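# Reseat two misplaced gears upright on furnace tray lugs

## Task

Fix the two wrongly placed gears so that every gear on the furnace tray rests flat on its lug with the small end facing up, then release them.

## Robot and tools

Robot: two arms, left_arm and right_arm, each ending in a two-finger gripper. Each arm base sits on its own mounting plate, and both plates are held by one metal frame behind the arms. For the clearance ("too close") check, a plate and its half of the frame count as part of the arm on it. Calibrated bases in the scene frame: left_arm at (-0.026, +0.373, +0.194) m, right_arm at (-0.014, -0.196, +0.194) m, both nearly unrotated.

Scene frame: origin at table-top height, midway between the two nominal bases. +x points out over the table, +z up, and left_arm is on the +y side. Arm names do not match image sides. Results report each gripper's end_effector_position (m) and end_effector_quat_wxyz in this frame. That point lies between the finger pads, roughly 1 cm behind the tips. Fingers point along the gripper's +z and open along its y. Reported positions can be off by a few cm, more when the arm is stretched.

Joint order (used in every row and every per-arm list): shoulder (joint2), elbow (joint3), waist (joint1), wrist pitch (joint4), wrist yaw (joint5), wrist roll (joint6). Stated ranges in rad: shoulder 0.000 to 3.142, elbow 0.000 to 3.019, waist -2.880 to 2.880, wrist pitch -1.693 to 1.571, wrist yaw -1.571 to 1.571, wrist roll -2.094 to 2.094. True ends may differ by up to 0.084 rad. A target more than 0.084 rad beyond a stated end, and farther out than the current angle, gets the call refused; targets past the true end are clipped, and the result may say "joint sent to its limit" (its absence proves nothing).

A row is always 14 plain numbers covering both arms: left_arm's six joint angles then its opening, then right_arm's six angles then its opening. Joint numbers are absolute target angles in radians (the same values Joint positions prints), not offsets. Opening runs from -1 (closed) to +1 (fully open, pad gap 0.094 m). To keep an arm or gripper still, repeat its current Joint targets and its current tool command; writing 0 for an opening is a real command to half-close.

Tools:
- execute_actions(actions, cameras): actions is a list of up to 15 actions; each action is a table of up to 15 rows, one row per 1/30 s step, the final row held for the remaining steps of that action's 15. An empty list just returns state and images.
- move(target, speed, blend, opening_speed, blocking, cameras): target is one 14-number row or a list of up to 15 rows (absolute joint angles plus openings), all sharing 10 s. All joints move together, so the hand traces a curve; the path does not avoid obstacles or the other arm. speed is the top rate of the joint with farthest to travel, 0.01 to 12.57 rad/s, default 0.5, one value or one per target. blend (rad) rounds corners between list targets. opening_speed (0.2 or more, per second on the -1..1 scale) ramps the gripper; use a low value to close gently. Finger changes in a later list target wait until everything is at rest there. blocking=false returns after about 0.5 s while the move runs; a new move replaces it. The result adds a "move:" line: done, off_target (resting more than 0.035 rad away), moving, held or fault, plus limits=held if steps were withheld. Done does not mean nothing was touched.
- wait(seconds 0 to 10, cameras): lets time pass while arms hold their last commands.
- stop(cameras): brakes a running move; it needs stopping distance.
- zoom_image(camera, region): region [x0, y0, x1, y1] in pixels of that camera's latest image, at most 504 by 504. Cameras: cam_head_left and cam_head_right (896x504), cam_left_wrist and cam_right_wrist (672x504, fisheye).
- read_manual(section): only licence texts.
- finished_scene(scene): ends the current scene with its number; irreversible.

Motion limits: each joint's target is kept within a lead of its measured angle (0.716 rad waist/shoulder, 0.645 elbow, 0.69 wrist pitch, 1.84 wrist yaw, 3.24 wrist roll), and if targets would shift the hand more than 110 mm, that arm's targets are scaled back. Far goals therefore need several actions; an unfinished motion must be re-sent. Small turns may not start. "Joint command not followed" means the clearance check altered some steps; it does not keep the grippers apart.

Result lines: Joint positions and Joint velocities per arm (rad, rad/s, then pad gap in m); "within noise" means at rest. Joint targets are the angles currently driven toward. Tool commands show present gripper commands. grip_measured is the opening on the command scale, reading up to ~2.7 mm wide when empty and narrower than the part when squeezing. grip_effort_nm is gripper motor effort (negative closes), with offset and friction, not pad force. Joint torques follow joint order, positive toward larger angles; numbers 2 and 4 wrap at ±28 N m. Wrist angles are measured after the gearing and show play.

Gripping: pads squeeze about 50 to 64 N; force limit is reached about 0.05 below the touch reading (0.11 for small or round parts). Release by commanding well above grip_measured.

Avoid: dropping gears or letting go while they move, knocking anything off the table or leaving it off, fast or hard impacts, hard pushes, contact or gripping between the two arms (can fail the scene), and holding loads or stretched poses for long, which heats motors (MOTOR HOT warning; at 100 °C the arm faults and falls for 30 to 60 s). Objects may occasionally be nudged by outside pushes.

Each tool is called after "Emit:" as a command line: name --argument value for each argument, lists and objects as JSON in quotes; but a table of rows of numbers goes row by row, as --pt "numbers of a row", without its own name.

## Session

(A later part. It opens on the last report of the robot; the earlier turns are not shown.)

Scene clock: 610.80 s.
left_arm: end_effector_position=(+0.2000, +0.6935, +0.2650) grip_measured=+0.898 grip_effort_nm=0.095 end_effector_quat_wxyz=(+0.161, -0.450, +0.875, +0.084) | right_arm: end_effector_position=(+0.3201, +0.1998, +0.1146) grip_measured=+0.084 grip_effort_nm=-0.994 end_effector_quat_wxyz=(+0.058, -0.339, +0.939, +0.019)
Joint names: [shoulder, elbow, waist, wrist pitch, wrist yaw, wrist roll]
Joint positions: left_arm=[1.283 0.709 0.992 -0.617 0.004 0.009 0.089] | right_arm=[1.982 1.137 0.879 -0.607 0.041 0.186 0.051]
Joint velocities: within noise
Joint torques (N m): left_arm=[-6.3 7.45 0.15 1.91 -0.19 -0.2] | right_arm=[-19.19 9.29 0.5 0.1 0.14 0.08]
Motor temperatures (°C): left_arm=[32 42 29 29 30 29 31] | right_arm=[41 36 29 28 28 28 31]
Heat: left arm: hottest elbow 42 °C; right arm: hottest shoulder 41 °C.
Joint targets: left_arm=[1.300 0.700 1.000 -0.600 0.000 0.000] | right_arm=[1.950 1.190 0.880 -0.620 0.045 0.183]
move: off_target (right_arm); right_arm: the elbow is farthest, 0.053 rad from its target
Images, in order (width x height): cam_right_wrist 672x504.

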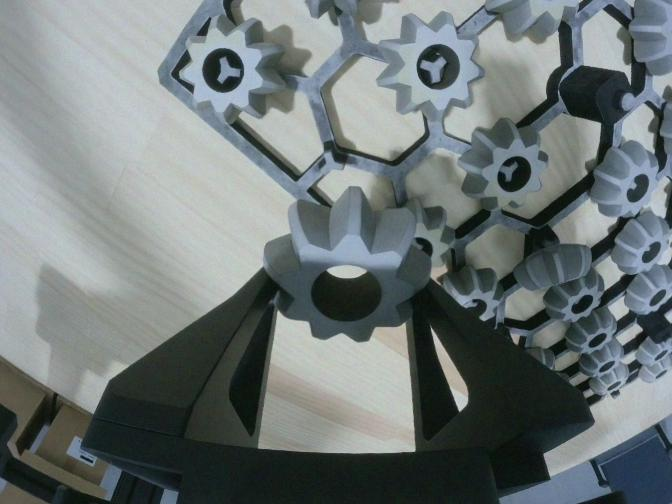

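Emit:
zoom_image --camera "cam_right_wrist" --region '[305, 130, 365, 180]'

Emit:
zoom_image --camera "cam_right_wrist" --region '[190, 40, 270, 105]'

Emit:
zoom_image --camera "cam_right_wrist" --region '[480, 140, 550, 200]'

Emit:
zoom_image --camera "cam_right_wrist" --region '[395, 35, 475, 105]'

Scaled by 8.400 from the camera's 672x504 image, which has a finer 960x720 frame.

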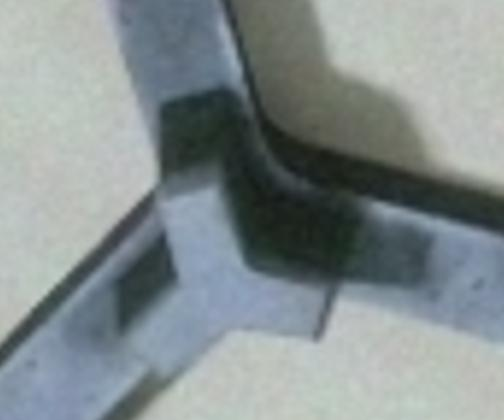

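Scaled by 6.300 from the camera's 672x504 image, which has a finer 960x720 frame.

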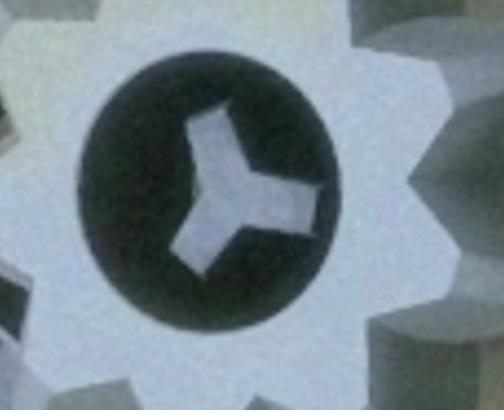

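Scaled by 7.200 from the camera's 672x504 image, which has a finer 960x720 frame.

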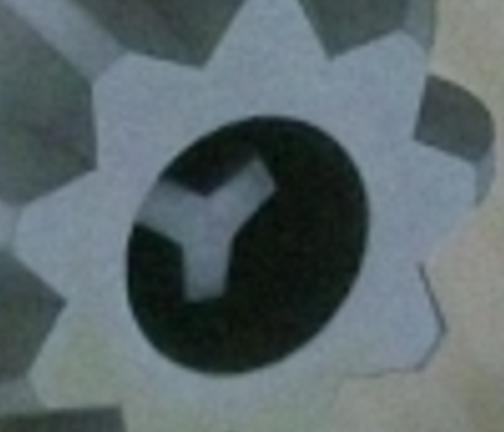

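Scaled by 6.300 from the camera's 672x504 image, which has a finer 960x720 frame.

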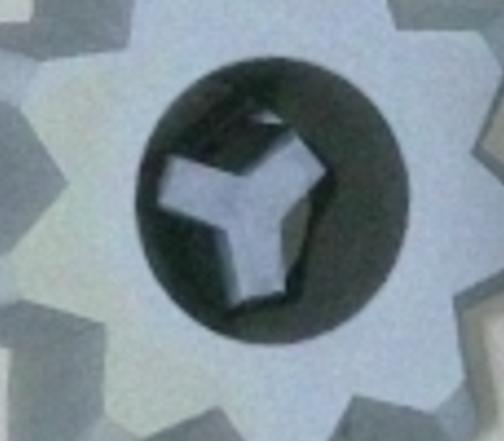

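Emit:
move --target '[1.3,0.7,1.0,-0.6,0,0.0,0.9,2.101,1.127,0.884,-0.358,0.045,0.18,0.0]' --speed 0.15 --cameras '["cam_right_wrist"]'

Emit:
zoom_image --camera "cam_right_wrist" --region '[290, 240, 400, 330]'

Scene clock: 648.80 s.
left_arm: end_effector_position=(+0.2000, +0.6935, +0.2650) grip_measured=+0.898 grip_effort_nm=0.090 end_effector_quat_wxyz=(+0.161, -0.450, +0.875, +0.084) | right_arm: end_effector_position=(+0.3299, +0.2131, +0.0538) grip_measured=+0.084 grip_effort_nm=-1.009 end_effector_quat_wxyz=(+0.092, -0.337, +0.936, +0.039)
Joint names: [shoulder, elbow, waist, wrist pitch, wrist yaw, wrist roll]
Joint positions: left_arm=[1.283 0.709 0.992 -0.617 0.004 0.009 0.089] | right_arm=[2.114 1.127 0.879 -0.386 0.041 0.186 0.051]
Joint velocities: within noise
Joint torques (N m): left_arm=[-6.3 7.45 0.15 1.94 -0.19 -0.2] | right_arm=[-18.67 4.79 0.73 1.69 0.12 0.05]
Motor temperatures (°C): left_arm=[32 42 29 29 30 29 31] | right_arm=[39 39 29 28 28 28 31]
Heat: left arm: hottest elbow 42 °C; right arm: hottest shoulder 39 °C.
Joint targets: left_arm=[1.300 0.700 1.000 -0.600 0.000 0.000] | right_arm=[2.101 1.127 0.884 -0.358 0.045 0.180]
move: done
Images, in order (width x height): cam_right_wrist 672x504.

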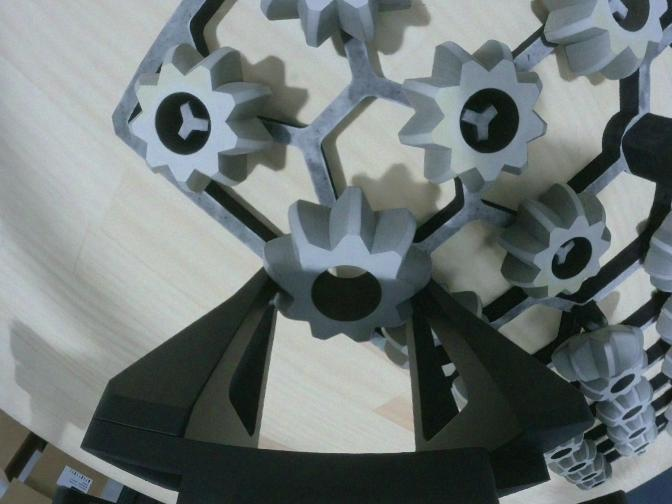

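Scaled by 4.582 from the camera's 672x504 image, which has a finer 960x720 frame.

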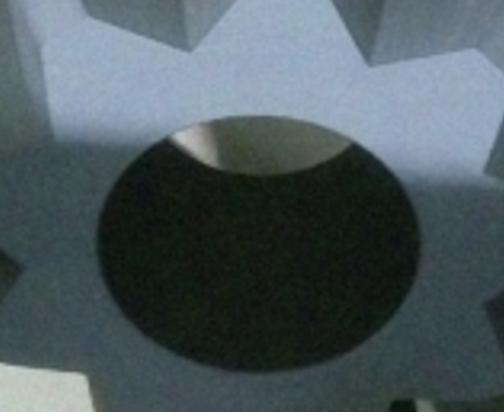

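Emit:
move --target '[1.3,0.7,1.0,-0.6,0,0.0,0.9,2.128,1.136,0.891,-0.336,0.045,0.18,0.0]' --speed 0.08 --cameras '["cam_right_wrist"]'

Emit:
zoom_image --camera "cam_right_wrist" --region '[290, 240, 400, 330]'

Scene clock: 655.83 s.
left_arm: end_effector_position=(+0.2000, +0.6935, +0.2650) grip_measured=+0.898 grip_effort_nm=0.090 end_effector_quat_wxyz=(+0.161, -0.450, +0.875, +0.084) | right_arm: end_effector_position=(+0.3261, +0.2139, +0.0413) grip_measured=+0.084 grip_effort_nm=-0.999 end_effector_quat_wxyz=(+0.090, -0.340, +0.935, +0.038)
Joint names: [shoulder, elbow, waist, wrist pitch, wrist yaw, wrist roll]
Joint positions: left_arm=[1.283 0.709 0.992 -0.617 0.004 0.009 0.089] | right_arm=[2.141 1.127 0.885 -0.363 0.041 0.186 0.051]
Joint velocities: within noise
Joint torques (N m): left_arm=[-6.36 7.46 0.15 1.91 -0.19 -0.2] | right_arm=[-18.61 5.2 0.67 1.61 0.12 0.05]
Motor temperatures (°C): left_arm=[32 42 29 29 30 29 31] | right_arm=[40 38 29 28 28 28 31]
Heat: left arm: hottest elbow 42 °C; right arm: hottest shoulder 40 °C.
Joint targets: left_arm=[1.300 0.700 1.000 -0.600 0.000 0.000] | right_arm=[2.128 1.136 0.891 -0.336 0.045 0.180]
move: done
Images, in order (width x height): cam_right_wrist 672x504.

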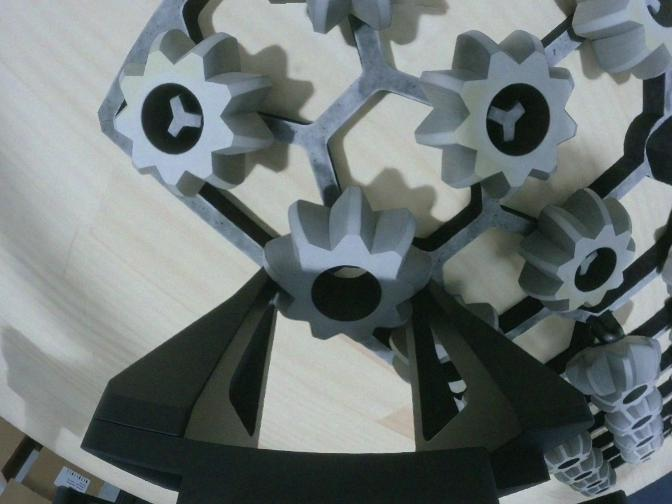

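Scaled by 4.582 from the camera's 672x504 image, which has a finer 960x720 frame.

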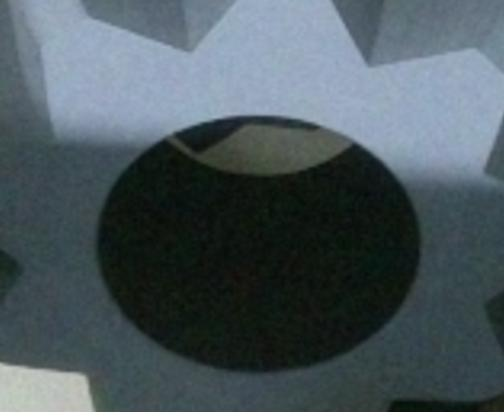

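Emit:
move --pt "1.3 0.7 1.0 -0.6 0 0.0 0.9 2.130 1.165 0.873 -0.330 0.045 0.18 0.0" --pt "1.3 0.7 1.0 -0.6 0 0.0 0.9 2.145 1.167 0.873 -0.322 0.045 0.18 0.0" --speed 0.08 --cameras '["cam_right_wrist"]'

Emit:
zoom_image --camera "cam_right_wrist" --region '[290, 240, 400, 330]'

Scene clock: 665.70 s.
left_arm: end_effector_position=(+0.2000, +0.6935, +0.2650) grip_measured=+0.898 grip_effort_nm=0.090 end_effector_quat_wxyz=(+0.161, -0.450, +0.875, +0.084) | right_arm: end_effector_position=(+0.3268, +0.2126, +0.0344) grip_measured=+0.084 grip_effort_nm=-0.994 end_effector_quat_wxyz=(+0.091, -0.338, +0.936, +0.038)
Joint names: [shoulder, elbow, waist, wrist pitch, wrist yaw, wrist roll]
Joint positions: left_arm=[1.283 0.709 0.992 -0.617 0.004 0.009 0.089] | right_arm=[2.155 1.127 0.882 -0.348 0.041 0.187 0.051]
Joint velocities: within noise
Joint torques (N m): left_arm=[-6.48 7.45 0.21 1.94 -0.19 -0.2] | right_arm=[-18.37 7.46 -0.32 1.65 0.12 0.05]
Motor temperatures (°C): left_arm=[32 42 29 29 30 29 31] | right_arm=[40 38 29 28 28 28 31]
Heat: left arm: hottest elbow 42 °C; right arm: hottest shoulder 40 °C.
Joint targets: left_arm=[1.300 0.700 1.000 -0.600 0.000 0.000] | right_arm=[2.145 1.167 0.873 -0.321 0.045 0.182]
move: off_target (right_arm); right_arm: the elbow is farthest, 0.040 rad from its target
Images, in order (width x height): cam_right_wrist 672x504.

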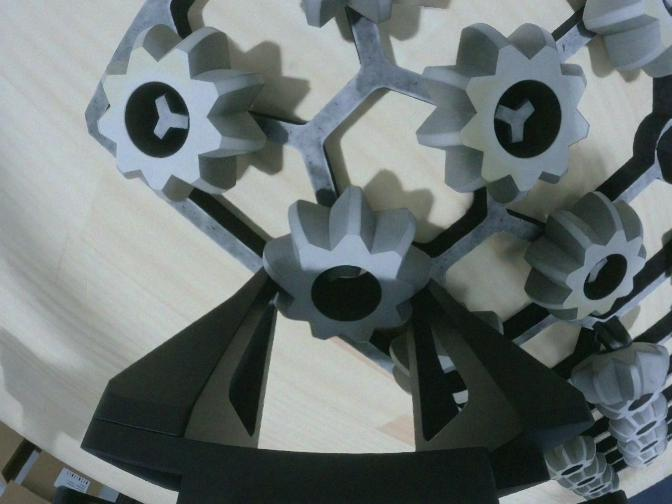

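Scaled by 4.582 from the camera's 672x504 image, which has a finer 960x720 frame.

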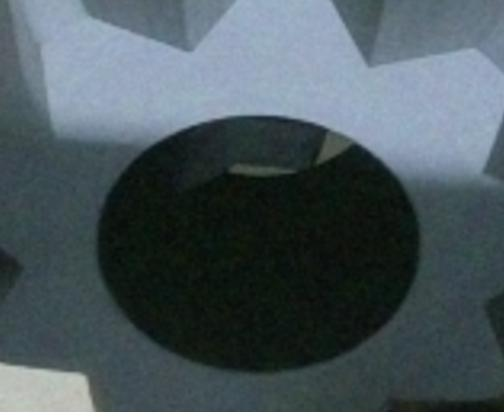

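Emit:
move --target '[1.3,0.7,1.0,-0.6,0,0.0,0.9,2.155,1.170,0.873,-0.31,0.045,0.18,0.0]' --speed 0.05 --cameras '["cam_right_wrist"]'

Emit:
zoom_image --camera "cam_right_wrist" --region '[290, 240, 400, 330]'

Scene clock: 673.10 s.
left_arm: end_effector_position=(+0.2000, +0.6935, +0.2650) grip_measured=+0.898 grip_effort_nm=0.100 end_effector_quat_wxyz=(+0.161, -0.450, +0.875, +0.084) | right_arm: end_effector_position=(+0.3270, +0.2129, +0.0310) grip_measured=+0.084 grip_effort_nm=-0.999 end_effector_quat_wxyz=(+0.092, -0.338, +0.936, +0.039)
Joint names: [shoulder, elbow, waist, wrist pitch, wrist yaw, wrist roll]
Joint positions: left_arm=[1.283 0.709 0.992 -0.617 0.004 0.009 0.089] | right_arm=[2.163 1.127 0.882 -0.337 0.041 0.186 0.051]
Joint velocities: within noise
Joint torques (N m): left_arm=[-6.36 7.45 0.21 1.92 -0.19 -0.19] | right_arm=[-18.32 7.64 -0.32 1.61 0.13 0.04]
Motor temperatures (°C): left_arm=[32 42 29 29 30 29 31] | right_arm=[40 37 29 28 28 28 32]
Heat: left arm: hottest elbow 42 °C; right arm: hottest shoulder 40 °C.
Joint targets: left_arm=[1.300 0.700 1.000 -0.600 0.000 0.000] | right_arm=[2.155 1.170 0.873 -0.310 0.045 0.178]
move: off_target (right_arm); right_arm: the elbow is farthest, 0.043 rad from its target
Images, in order (width x height): cam_right_wrist 672x504.

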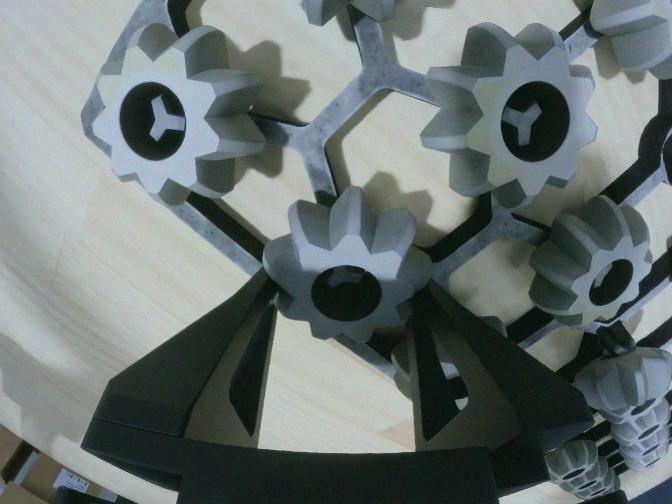

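Scaled by 4.582 from the camera's 672x504 image, which has a finer 960x720 frame.

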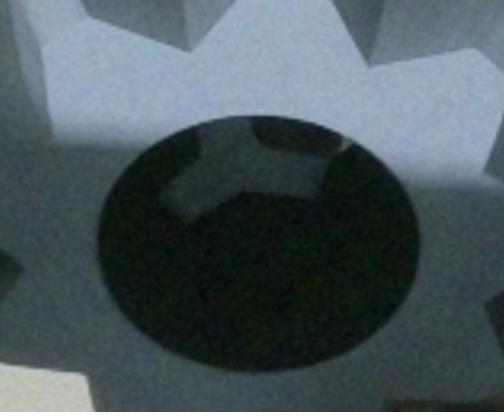

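Emit:
move --target '[1.3,0.7,1.0,-0.6,0,0.0,0.9,2.164,1.178,0.873,-0.30,0.045,0.18,0.0]' --speed 0.05 --cameras '["cam_right_wrist"]'

Emit:
zoom_image --camera "cam_right_wrist" --region '[290, 240, 400, 330]'

Scene clock: 679.37 s.
left_arm: end_effector_position=(+0.2000, +0.6935, +0.2650) grip_measured=+0.898 grip_effort_nm=0.105 end_effector_quat_wxyz=(+0.161, -0.450, +0.875, +0.084) | right_arm: end_effector_position=(+0.3268, +0.2129, +0.0274) grip_measured=+0.084 grip_effort_nm=-0.989 end_effector_quat_wxyz=(+0.092, -0.338, +0.936, +0.039)
Joint names: [shoulder, elbow, waist, wrist pitch, wrist yaw, wrist roll]
Joint positions: left_arm=[1.283 0.709 0.992 -0.617 0.004 0.009 0.089] | right_arm=[2.171 1.127 0.882 -0.328 0.041 0.186 0.051]
Joint velocities: within noise
Joint torques (N m): left_arm=[-6.36 7.45 0.15 1.94 -0.18 -0.19] | right_arm=[-18.2 8.17 -0.32 1.66 0.13 0.04]
Motor temperatures (°C): left_arm=[32 42 29 29 30 29 31] | right_arm=[40 37 29 28 28 28 32]
Heat: left arm: hottest elbow 42 °C; right arm: hottest shoulder 40 °C.
Joint targets: left_arm=[1.300 0.700 1.000 -0.600 0.000 0.000] | right_arm=[2.164 1.178 0.873 -0.300 0.045 0.180]
move: off_target (right_arm); right_arm: the elbow is farthest, 0.051 rad from its target
Images, in order (width x height): cam_right_wrist 672x504.

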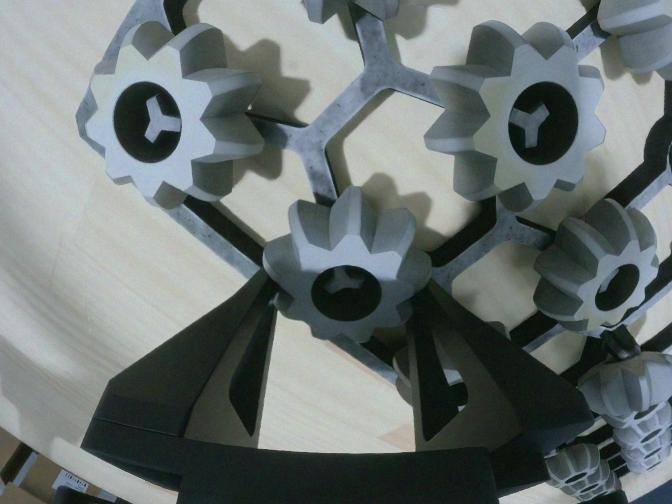

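Scaled by 4.582 from the camera's 672x504 image, which has a finer 960x720 frame.

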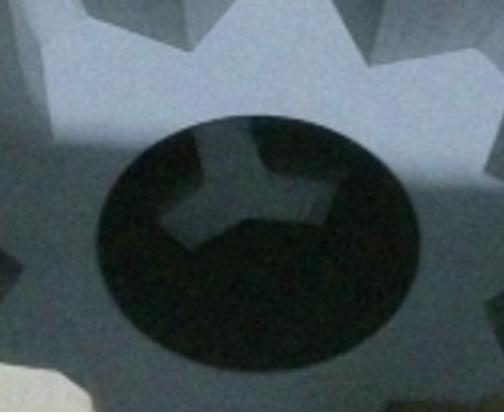

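Emit:
move --target '[1.3,0.7,1.0,-0.6,0,0.0,0.9,2.176,1.185,0.873,-0.290,0.045,0.18,0.0]' --speed 0.05 --cameras '["cam_right_wrist"]'

Emit:
zoom_image --camera "cam_right_wrist" --region '[240, 170, 460, 350]'

Scene clock: 686.97 s.
left_arm: end_effector_position=(+0.2000, +0.6935, +0.2650) grip_measured=+0.898 grip_effort_nm=0.100 end_effector_quat_wxyz=(+0.161, -0.450, +0.875, +0.084) | right_arm: end_effector_position=(+0.3279, +0.2142, +0.0272) grip_measured=+0.084 grip_effort_nm=-0.999 end_effector_quat_wxyz=(+0.093, -0.340, +0.935, +0.040)
Joint names: [shoulder, elbow, waist, wrist pitch, wrist yaw, wrist roll]
Joint positions: left_arm=[1.283 0.709 0.992 -0.617 0.004 0.009 0.089] | right_arm=[2.173 1.131 0.882 -0.328 0.041 0.183 0.051]
Joint velocities: within noise
Joint torques (N m): left_arm=[-6.42 7.46 0.15 1.92 -0.19 -0.2] | right_arm=[-17.38 8.39 -0.38 2.02 0.12 0.05]
Motor temperatures (°C): left_arm=[32 42 29 29 30 29 31] | right_arm=[41 37 29 28 28 28 32]
Heat: left arm: hottest elbow 42 °C; right arm: hottest shoulder 41 °C.
Joint targets: left_arm=[1.300 0.700 1.000 -0.600 0.000 0.000] | right_arm=[2.176 1.185 0.873 -0.290 0.045 0.177]
move: off_target (right_arm); right_arm: the elbow is farthest, 0.054 rad from its target
Images, in order (width x height): cam_right_wrist 672x504.

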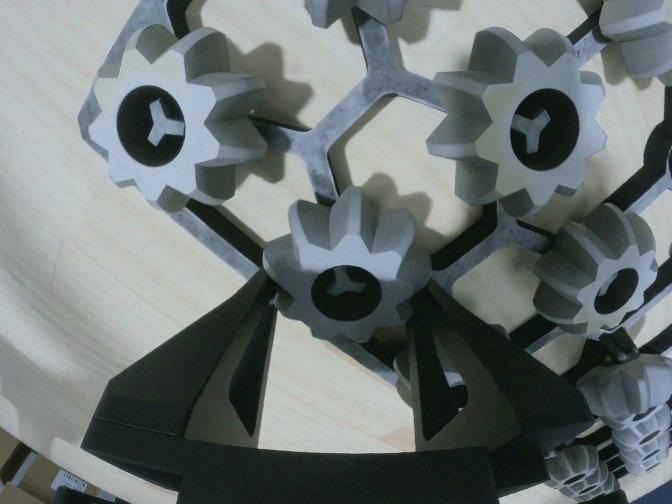

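Scaled by 2.291 from the camera's 672x504 image, which has a finer 960x720 frame.

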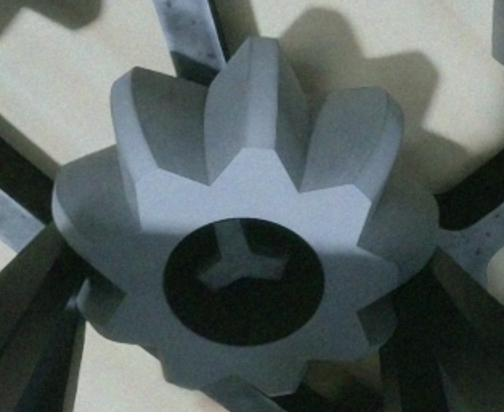

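Emit:
move --target '[1.3,0.7,1.0,-0.6,0,0.0,0.9,2.180,1.185,0.873,-0.290,0.045,0.18,0.6]' --opening_speed 0.25 --cameras '["cam_right_wrist"]'

Emit:
zoom_image --camera "cam_right_wrist" --region '[240, 170, 460, 350]'

Scene clock: 697.03 s.
left_arm: end_effector_position=(+0.2000, +0.6935, +0.2650) grip_measured=+0.898 grip_effort_nm=0.100 end_effector_quat_wxyz=(+0.161, -0.450, +0.875, +0.084) | right_arm: end_effector_position=(+0.3381, +0.2243, +0.0318) grip_measured=+0.599 grip_effort_nm=0.100 end_effector_quat_wxyz=(+0.108, -0.337, +0.934, +0.048)
Joint names: [shoulder, elbow, waist, wrist pitch, wrist yaw, wrist roll]
Joint positions: left_arm=[1.283 0.709 0.992 -0.617 0.004 0.009 0.089] | right_arm=[2.175 1.15 0.879 -0.311 0.041 0.184 0.075]
Joint velocities: within noise
Joint torques (N m): left_arm=[-6.42 7.43 0.26 1.92 -0.18 -0.19] | right_arm=[-17.49 7.16 -0.21 1.46 0.12 0.07]
Motor temperatures (°C): left_arm=[32 42 29 29 30 29 31] | right_arm=[41 38 29 28 28 28 31]
Heat: left arm: hottest elbow 42 °C; right arm: hottest shoulder 41 °C.
Joint targets: left_arm=[1.300 0.700 1.000 -0.600 0.000 0.000] | right_arm=[2.180 1.185 0.873 -0.291 0.045 0.182]
move: done
Images, in order (width x height): cam_right_wrist 672x504.

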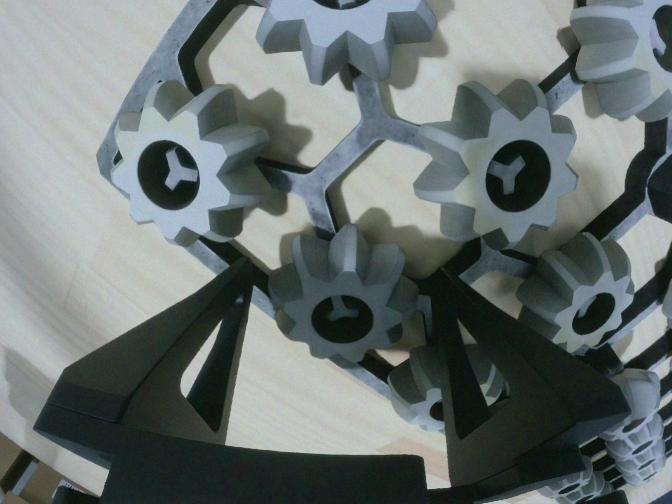

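Scaled by 2.291 from the camera's 672x504 image, which has a finer 960x720 frame.

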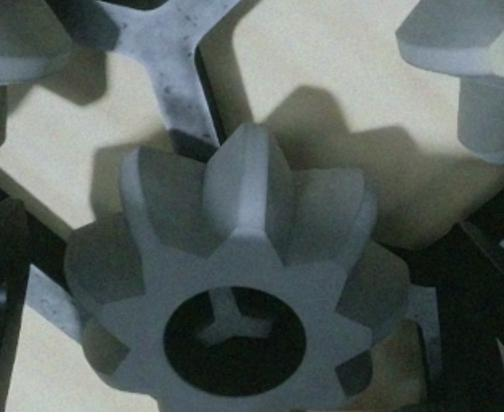

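Emit:
move --pt "1.3 0.7 1.0 -0.6 0 0.0 0.9 2.09 1.178 0.873 -0.380 0.045 0.18 0.6" --pt "1.3 0.7 1.0 -0.6 0 0.0 0.9 1.90 1.18 0.86 -0.80 0.0 0.18 0.6" --pt "1.3 0.7 1.0 -0.6 0 0.0 0.9 1.704 0.8 -0.02 -0.6 0 0 0.9" --speed '[0.15,0.3,0.6]'

Emit:
zoom_image --camera "cam_head_left" --region '[265, 265, 365, 335]'

Emit:
zoom_image --camera "cam_head_right" --region '[270, 265, 420, 335]'

Emit:
zoom_image --camera "cam_right_wrist" --region '[0, 0, 350, 250]'

Scene clock: 712.00 s.
left_arm: end_effector_position=(+0.2000, +0.6935, +0.2650) grip_measured=+0.898 grip_effort_nm=0.100 end_effector_quat_wxyz=(+0.161, -0.450, +0.875, +0.084) | right_arm: end_effector_position=(+0.3733, -0.2062, +0.1363) grip_measured=+0.899 grip_effort_nm=0.110 end_effector_quat_wxyz=(+0.015, +0.020, +1.000, +0.000)
Joint names: [shoulder, elbow, waist, wrist pitch, wrist yaw, wrist roll]
Joint positions: left_arm=[1.283 0.709 0.992 -0.617 0.004 0.009 0.089] | right_arm=[1.719 0.806 -0.026 -0.618 0.009 0.017 0.089]
Joint velocities: within noise
Joint torques (N m): left_arm=[-6.42 7.45 0.15 1.92 -0.19 -0.2] | right_arm=[-13.04 4.55 0.67 1.1 -0.09 -0.01]
Motor temperatures (°C): left_arm=[32 42 29 29 30 29 31] | right_arm=[41 37 29 28 28 28 31]
Heat: left arm: hottest elbow 42 °C; right arm: hottest shoulder 41 °C.
Joint targets: left_arm=[1.300 0.700 1.000 -0.600 0.000 0.000] | right_arm=[1.704 0.800 -0.020 -0.599 0.008 0.005]
move: done

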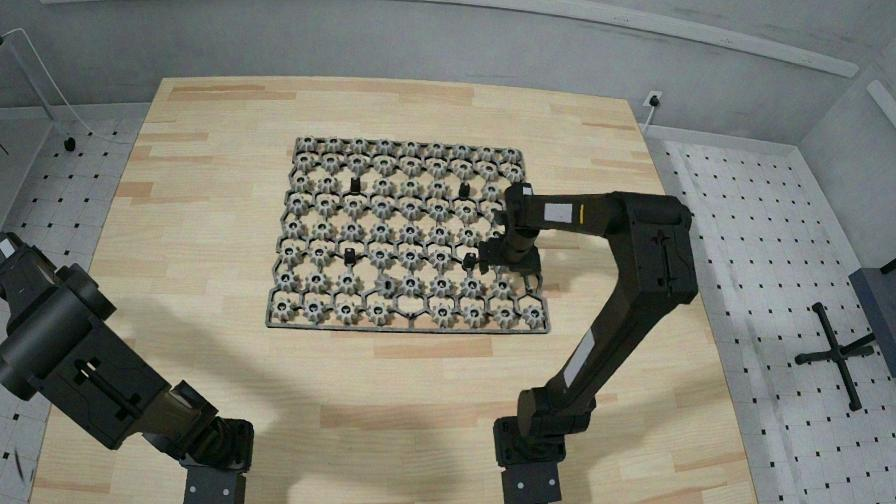

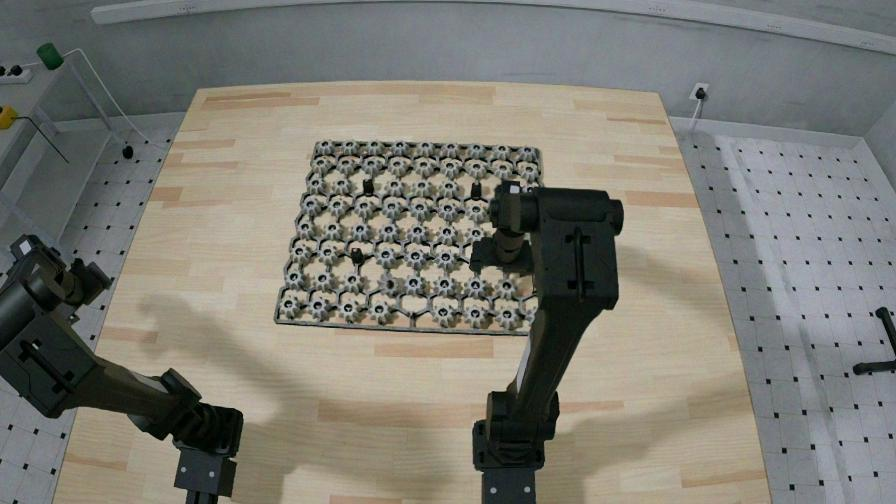

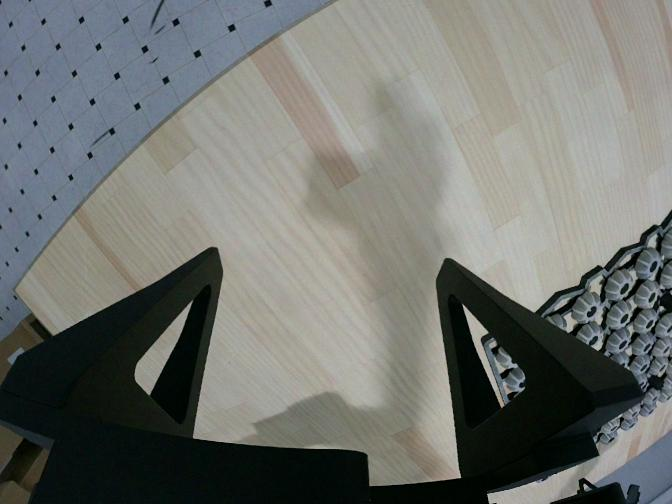

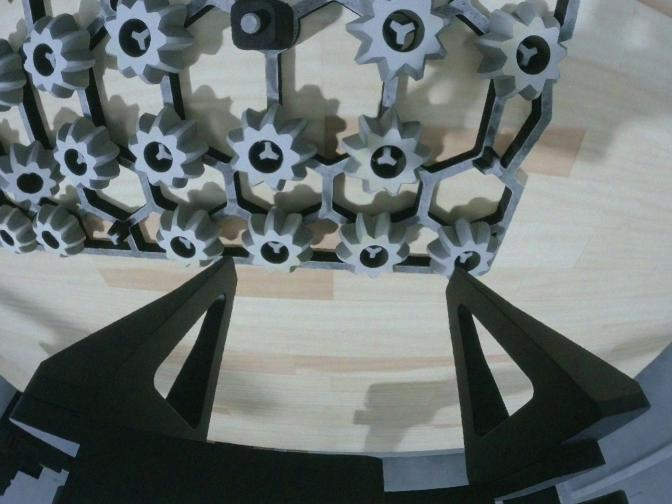

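Scaled by 5.040 from the camera's 896x504 image, which has a finer 1280x720 frame.

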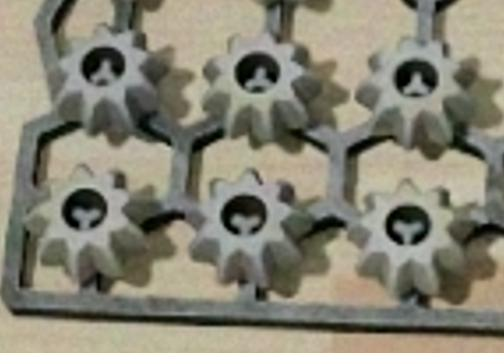

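Scaled by 3.360 from the camera's 896x504 image, which has a finer 1280x720 frame.

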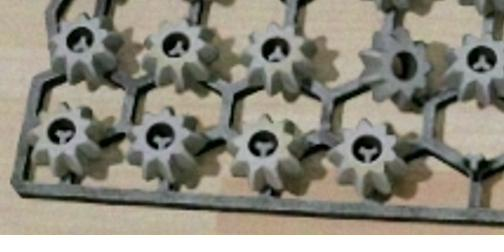

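Scaled by 1.440 from the camera's 672x504 image, which has a finer 960x720 frame.

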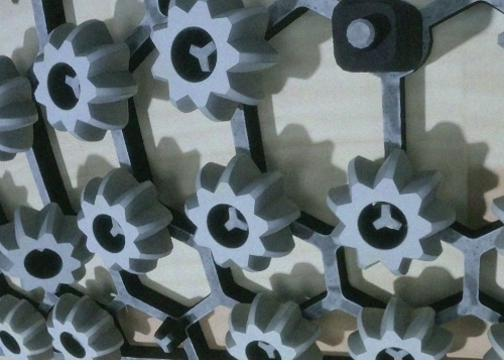

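Emit:
move --target '[1.3,0.7,1.0,-0.6,0,0.0,0.9,1.855,1.140,0.552,-0.815,0,0,0.9]' --speed 0.5 --cameras '["cam_right_wrist"]'

Emit:
zoom_image --camera "cam_right_wrist" --region '[200, 60, 500, 280]'

Scene clock: 722.43 s.
left_arm: end_effector_position=(+0.2000, +0.6935, +0.2650) grip_measured=+0.898 grip_effort_nm=0.100 end_effector_quat_wxyz=(+0.161, -0.450, +0.875, +0.084) | right_arm: end_effector_position=(+0.3894, +0.0558, +0.1621) grip_measured=+0.899 grip_effort_nm=0.105 end_effector_quat_wxyz=(+0.007, -0.269, +0.963, +0.009)
Joint names: [shoulder, elbow, waist, wrist pitch, wrist yaw, wrist roll]
Joint positions: left_arm=[1.283 0.709 0.992 -0.617 0.004 0.009 0.089] | right_arm=[1.848 1.099 0.555 -0.8 0.001 0.012 0.089]
Joint velocities: within noise
Joint torques (N m): left_arm=[-6.36 7.47 0.15 1.94 -0.19 -0.2] | right_arm=[-14.39 8.8 0.15 -0.16 -0.1 -0.01]
Motor temperatures (°C): left_arm=[32 42 29 29 30 29 31] | right_arm=[41 37 29 28 28 28 30]
Heat: left arm: hottest elbow 42 °C; right arm: hottest shoulder 41 °C.
Joint targets: left_arm=[1.300 0.700 1.000 -0.600 0.000 0.000] | right_arm=[1.855 1.140 0.552 -0.816 0.000 0.001]
move: off_target (right_arm); right_arm: the elbow is farthest, 0.041 rad from its target
Images, in order (width x height): cam_right_wrist 672x504.

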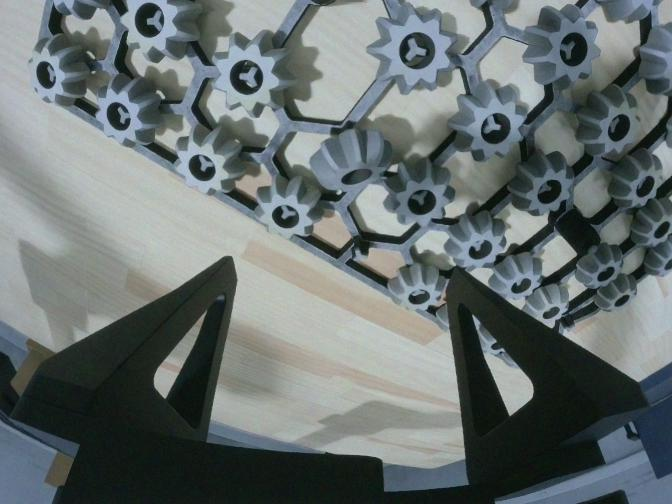

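Scaled by 1.680 from the camera's 672x504 image, which has a finer 960x720 frame.

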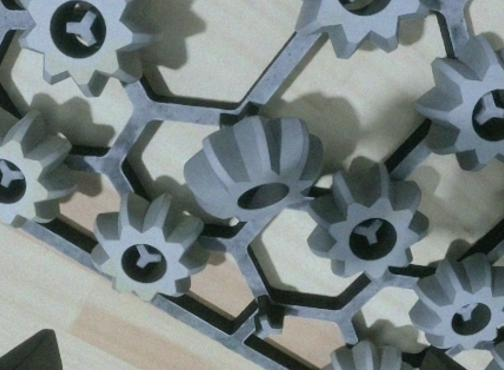

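Emit:
zoom_image --camera "cam_right_wrist" --region '[300, 115, 400, 205]'

Emit:
wait --seconds 0.1 --cameras '["cam_head_left","cam_head_right","cam_right_wrist"]'

Emit:
zoom_image --camera "cam_head_left" --region '[360, 260, 420, 310]'

Emit:
zoom_image --camera "cam_head_right" --region '[360, 260, 420, 310]'

Scaled by 5.040 from the camera's 672x504 image, which has a finer 960x720 frame.

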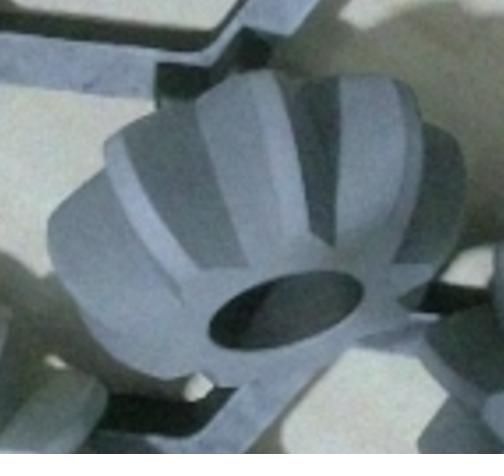

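Scene clock: 730.13 s.
left_arm: end_effector_position=(+0.2000, +0.6935, +0.2650) grip_measured=+0.898 grip_effort_nm=0.095 end_effector_quat_wxyz=(+0.161, -0.450, +0.875, +0.084) | right_arm: end_effector_position=(+0.3894, +0.0558, +0.1621) grip_measured=+0.899 grip_effort_nm=0.095 end_effector_quat_wxyz=(+0.007, -0.269, +0.963, +0.009)
Joint names: [shoulder, elbow, waist, wrist pitch, wrist yaw, wrist roll]
Joint positions: left_arm=[1.283 0.709 0.992 -0.617 0.004 0.009 0.089] | right_arm=[1.848 1.099 0.555 -0.8 0.001 0.012 0.089]
Joint velocities: within noise
Joint torques (N m): left_arm=[-6.36 7.47 0.21 1.92 -0.19 -0.2] | right_arm=[-14.39 8.77 -0.03 -0.12 -0.09 0]
Motor temperatures (°C): left_arm=[32 42 29 29 30 29 31] | right_arm=[41 37 29 28 28 28 30]
Heat: left arm: hottest elbow 42 °C; right arm: hottest shoulder 41 °C.
Joint targets: left_arm=[1.300 0.700 1.000 -0.600 0.000 0.000] | right_arm=[1.855 1.140 0.552 -0.816 0.000 0.001]
Tool commands: left_gripper/opening=+0.9 right_gripper/opening=+0.9
wait: 0.10 s; at rest from the start
Images, in order (width x height): cam_head_left 896x504, cam_head_right 896x504, cam_right_wrist 672x504.

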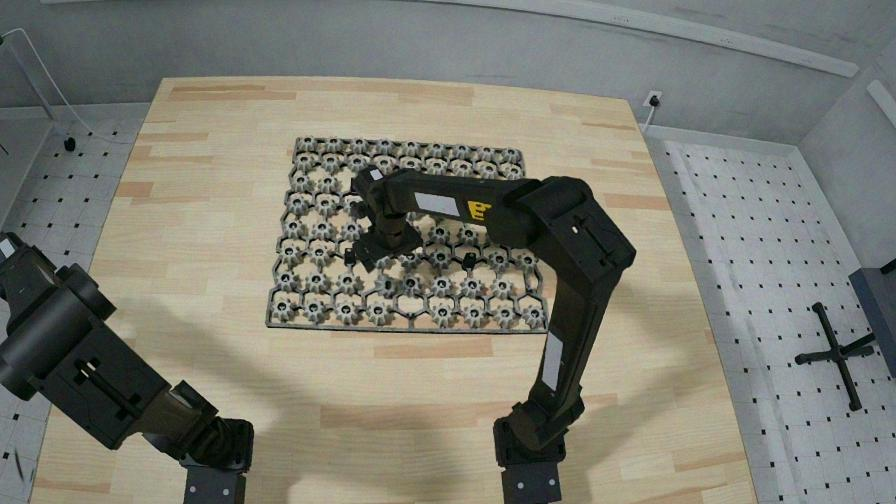

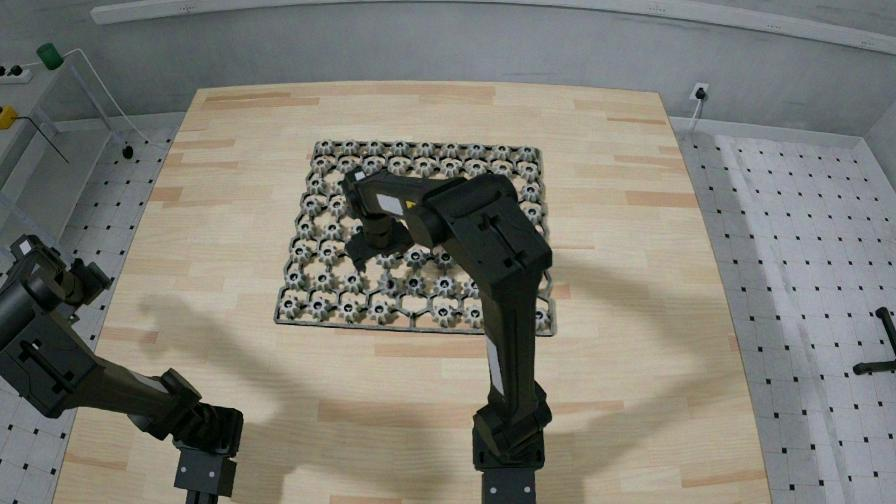

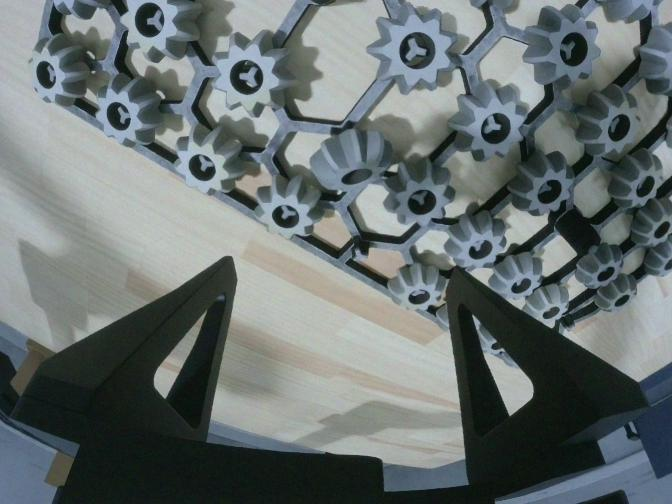

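Scaled by 8.400 from the camera's 896x504 image, which has a finer 1280x720 frame.

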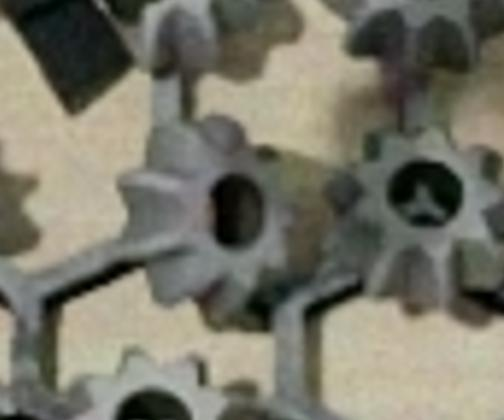

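Scaled by 8.400 from the camera's 896x504 image, which has a finer 1280x720 frame.

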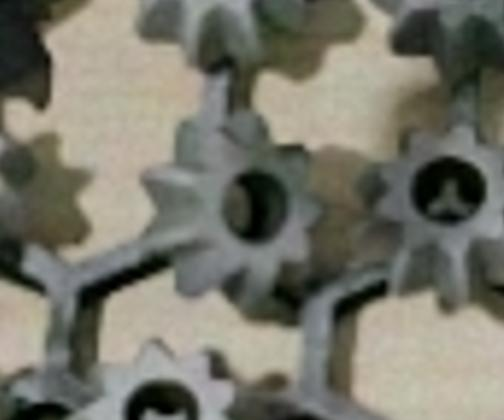

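Emit:
move --target '[1.3,0.7,1.0,-0.6,0,0.0,0.9,1.934,0.649,0.402,0.265,-0.31,-0.45,0.9]' --speed 0.4 --cameras '["cam_right_wrist"]'

Emit:
zoom_image --camera "cam_right_wrist" --region '[200, 80, 500, 300]'

Scene clock: 781.83 s.
left_arm: end_effector_position=(+0.2000, +0.6935, +0.2650) grip_measured=+0.898 grip_effort_nm=0.100 end_effector_quat_wxyz=(+0.161, -0.450, +0.875, +0.084) | right_arm: end_effector_position=(+0.3783, +0.0326, +0.0836) grip_measured=+0.899 grip_effort_nm=0.100 end_effector_quat_wxyz=(+0.262, -0.427, +0.853, +0.150)
Joint names: [shoulder, elbow, waist, wrist pitch, wrist yaw, wrist roll]
Joint positions: left_arm=[1.283 0.709 0.992 -0.617 0.004 0.009 0.089] | right_arm=[1.928 0.655 0.408 0.24 -0.306 -0.437 0.089]
Joint velocities: within noise
Joint torques (N m): left_arm=[-6.42 7.46 0.15 1.91 -0.19 -0.2] | right_arm=[-11.69 2.92 -0.21 2.03 -0.4 0]
Motor temperatures (°C): left_arm=[32 42 29 29 30 29 31] | right_arm=[40 38 29 28 28 28 29]
Heat: left arm: hottest elbow 42 °C; right arm: hottest shoulder 40 °C.
Joint targets: left_arm=[1.300 0.700 1.000 -0.600 0.000 0.000] | right_arm=[1.934 0.649 0.402 0.265 -0.310 -0.450]
move: done
Images, in order (width x height): cam_right_wrist 672x504.

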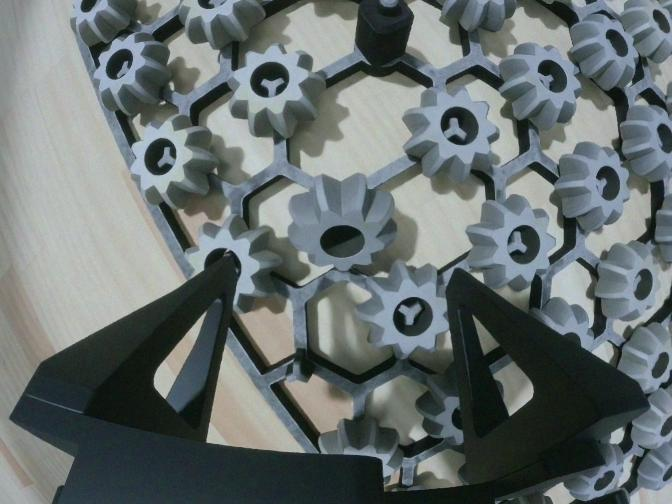

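Scaled by 1.680 from the camera's 672x504 image, which has a finer 960x720 frame.

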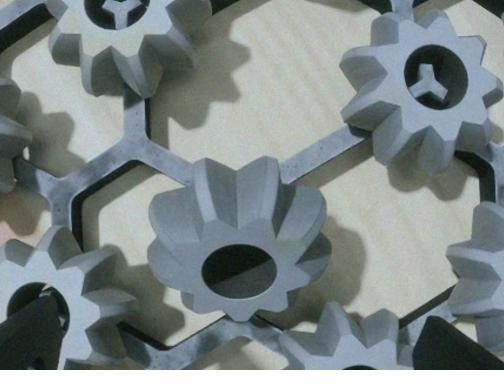

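Emit:
move --target '[1.3,0.7,1.0,-0.6,0,0.0,0.9,2.015,0.71,0.420,0.315,-0.308,-0.455,0.75]' --speed 0.15 --cameras '["cam_right_wrist"]'

Emit:
zoom_image --camera "cam_right_wrist" --region '[180, 120, 500, 340]'

Scene clock: 798.40 s.
left_arm: end_effector_position=(+0.2000, +0.6935, +0.2650) grip_measured=+0.898 grip_effort_nm=0.100 end_effector_quat_wxyz=(+0.161, -0.450, +0.875, +0.084) | right_arm: end_effector_position=(+0.3839, +0.0384, +0.0611) grip_measured=+0.751 grip_effort_nm=-0.037 end_effector_quat_wxyz=(+0.262, -0.432, +0.850, +0.150)
Joint names: [shoulder, elbow, waist, wrist pitch, wrist yaw, wrist roll]
Joint positions: left_arm=[1.283 0.709 0.992 -0.617 0.004 0.009 0.089] | right_arm=[2.01 0.687 0.414 0.29 -0.306 -0.443 0.082]
Joint velocities: within noise
Joint torques (N m): left_arm=[-6.42 7.45 0.21 1.91 -0.18 -0.2] | right_arm=[-12.63 4.81 1.08 1.99 -0.32 -0.02]
Motor temperatures (°C): left_arm=[32 42 29 29 30 29 31] | right_arm=[40 37 29 28 28 28 29]
Heat: left arm: hottest elbow 42 °C; right arm: hottest shoulder 40 °C.
Joint targets: left_arm=[1.300 0.700 1.000 -0.600 0.000 0.000] | right_arm=[2.015 0.710 0.420 0.315 -0.308 -0.455]
move: done
Images, in order (width x height): cam_right_wrist 672x504.

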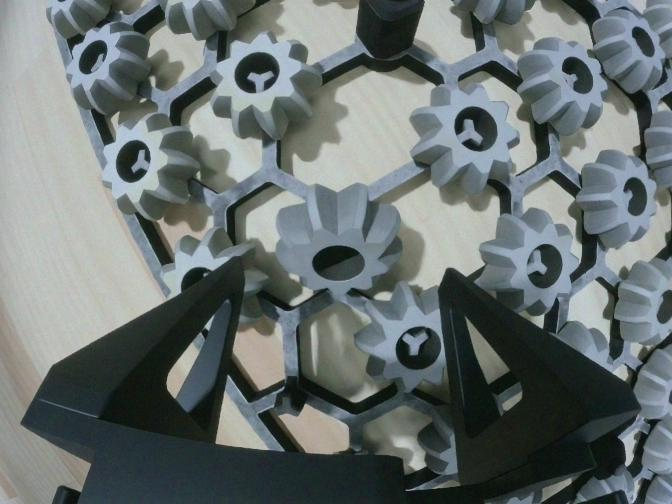

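Scaled by 1.575 from the camera's 672x504 image, which has a finer 960x720 frame.

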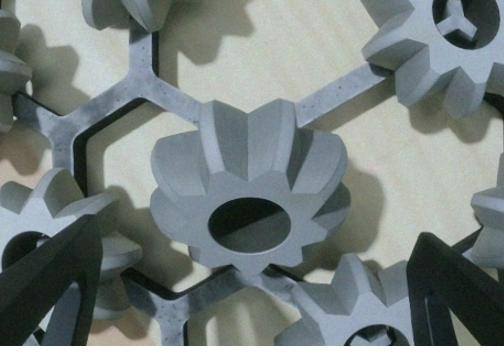

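Emit:
move --target '[1.3,0.7,1.0,-0.6,0,0.0,0.9,2.09,0.76,0.437,0.366,-0.305,-0.455,0.75]' --speed 0.1 --cameras '["cam_right_wrist"]'

Emit:
zoom_image --camera "cam_right_wrist" --region '[180, 140, 500, 360]'

Scene clock: 813.03 s.
left_arm: end_effector_position=(+0.2000, +0.6935, +0.2650) grip_measured=+0.898 grip_effort_nm=0.100 end_effector_quat_wxyz=(+0.161, -0.450, +0.875, +0.084) | right_arm: end_effector_position=(+0.3965, +0.0530, +0.0449) grip_measured=+0.751 grip_effort_nm=-0.037 end_effector_quat_wxyz=(+0.273, -0.439, +0.842, +0.151)
Joint names: [shoulder, elbow, waist, wrist pitch, wrist yaw, wrist roll]
Joint positions: left_arm=[1.283 0.709 0.992 -0.617 0.004 0.009 0.089] | right_arm=[2.084 0.735 0.431 0.341 -0.306 -0.443 0.082]
Joint velocities: within noise
Joint torques (N m): left_arm=[-6.42 7.47 0.09 1.91 -0.18 -0.19] | right_arm=[-13.22 4.52 0.67 2.09 -0.21 -0.01]
Motor temperatures (°C): left_arm=[32 42 29 29 30 29 31] | right_arm=[39 37 29 28 28 28 29]
Heat: left arm: hottest elbow 42 °C; right arm: hottest shoulder 39 °C.
Joint targets: left_arm=[1.300 0.700 1.000 -0.600 0.000 0.000] | right_arm=[2.090 0.760 0.437 0.367 -0.305 -0.455]
move: done
Images, in order (width x height): cam_right_wrist 672x504.

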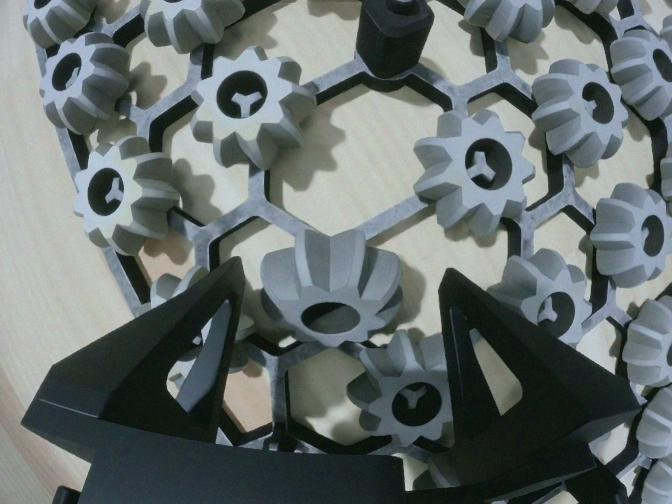

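Scaled by 1.575 from the camera's 672x504 image, which has a finer 960x720 frame.

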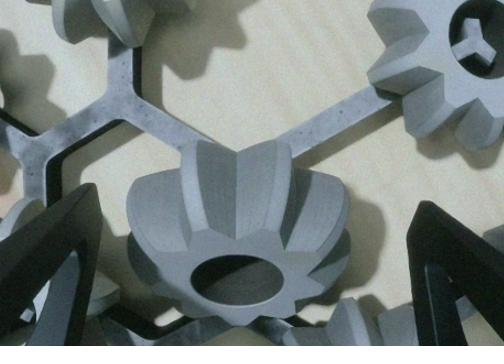

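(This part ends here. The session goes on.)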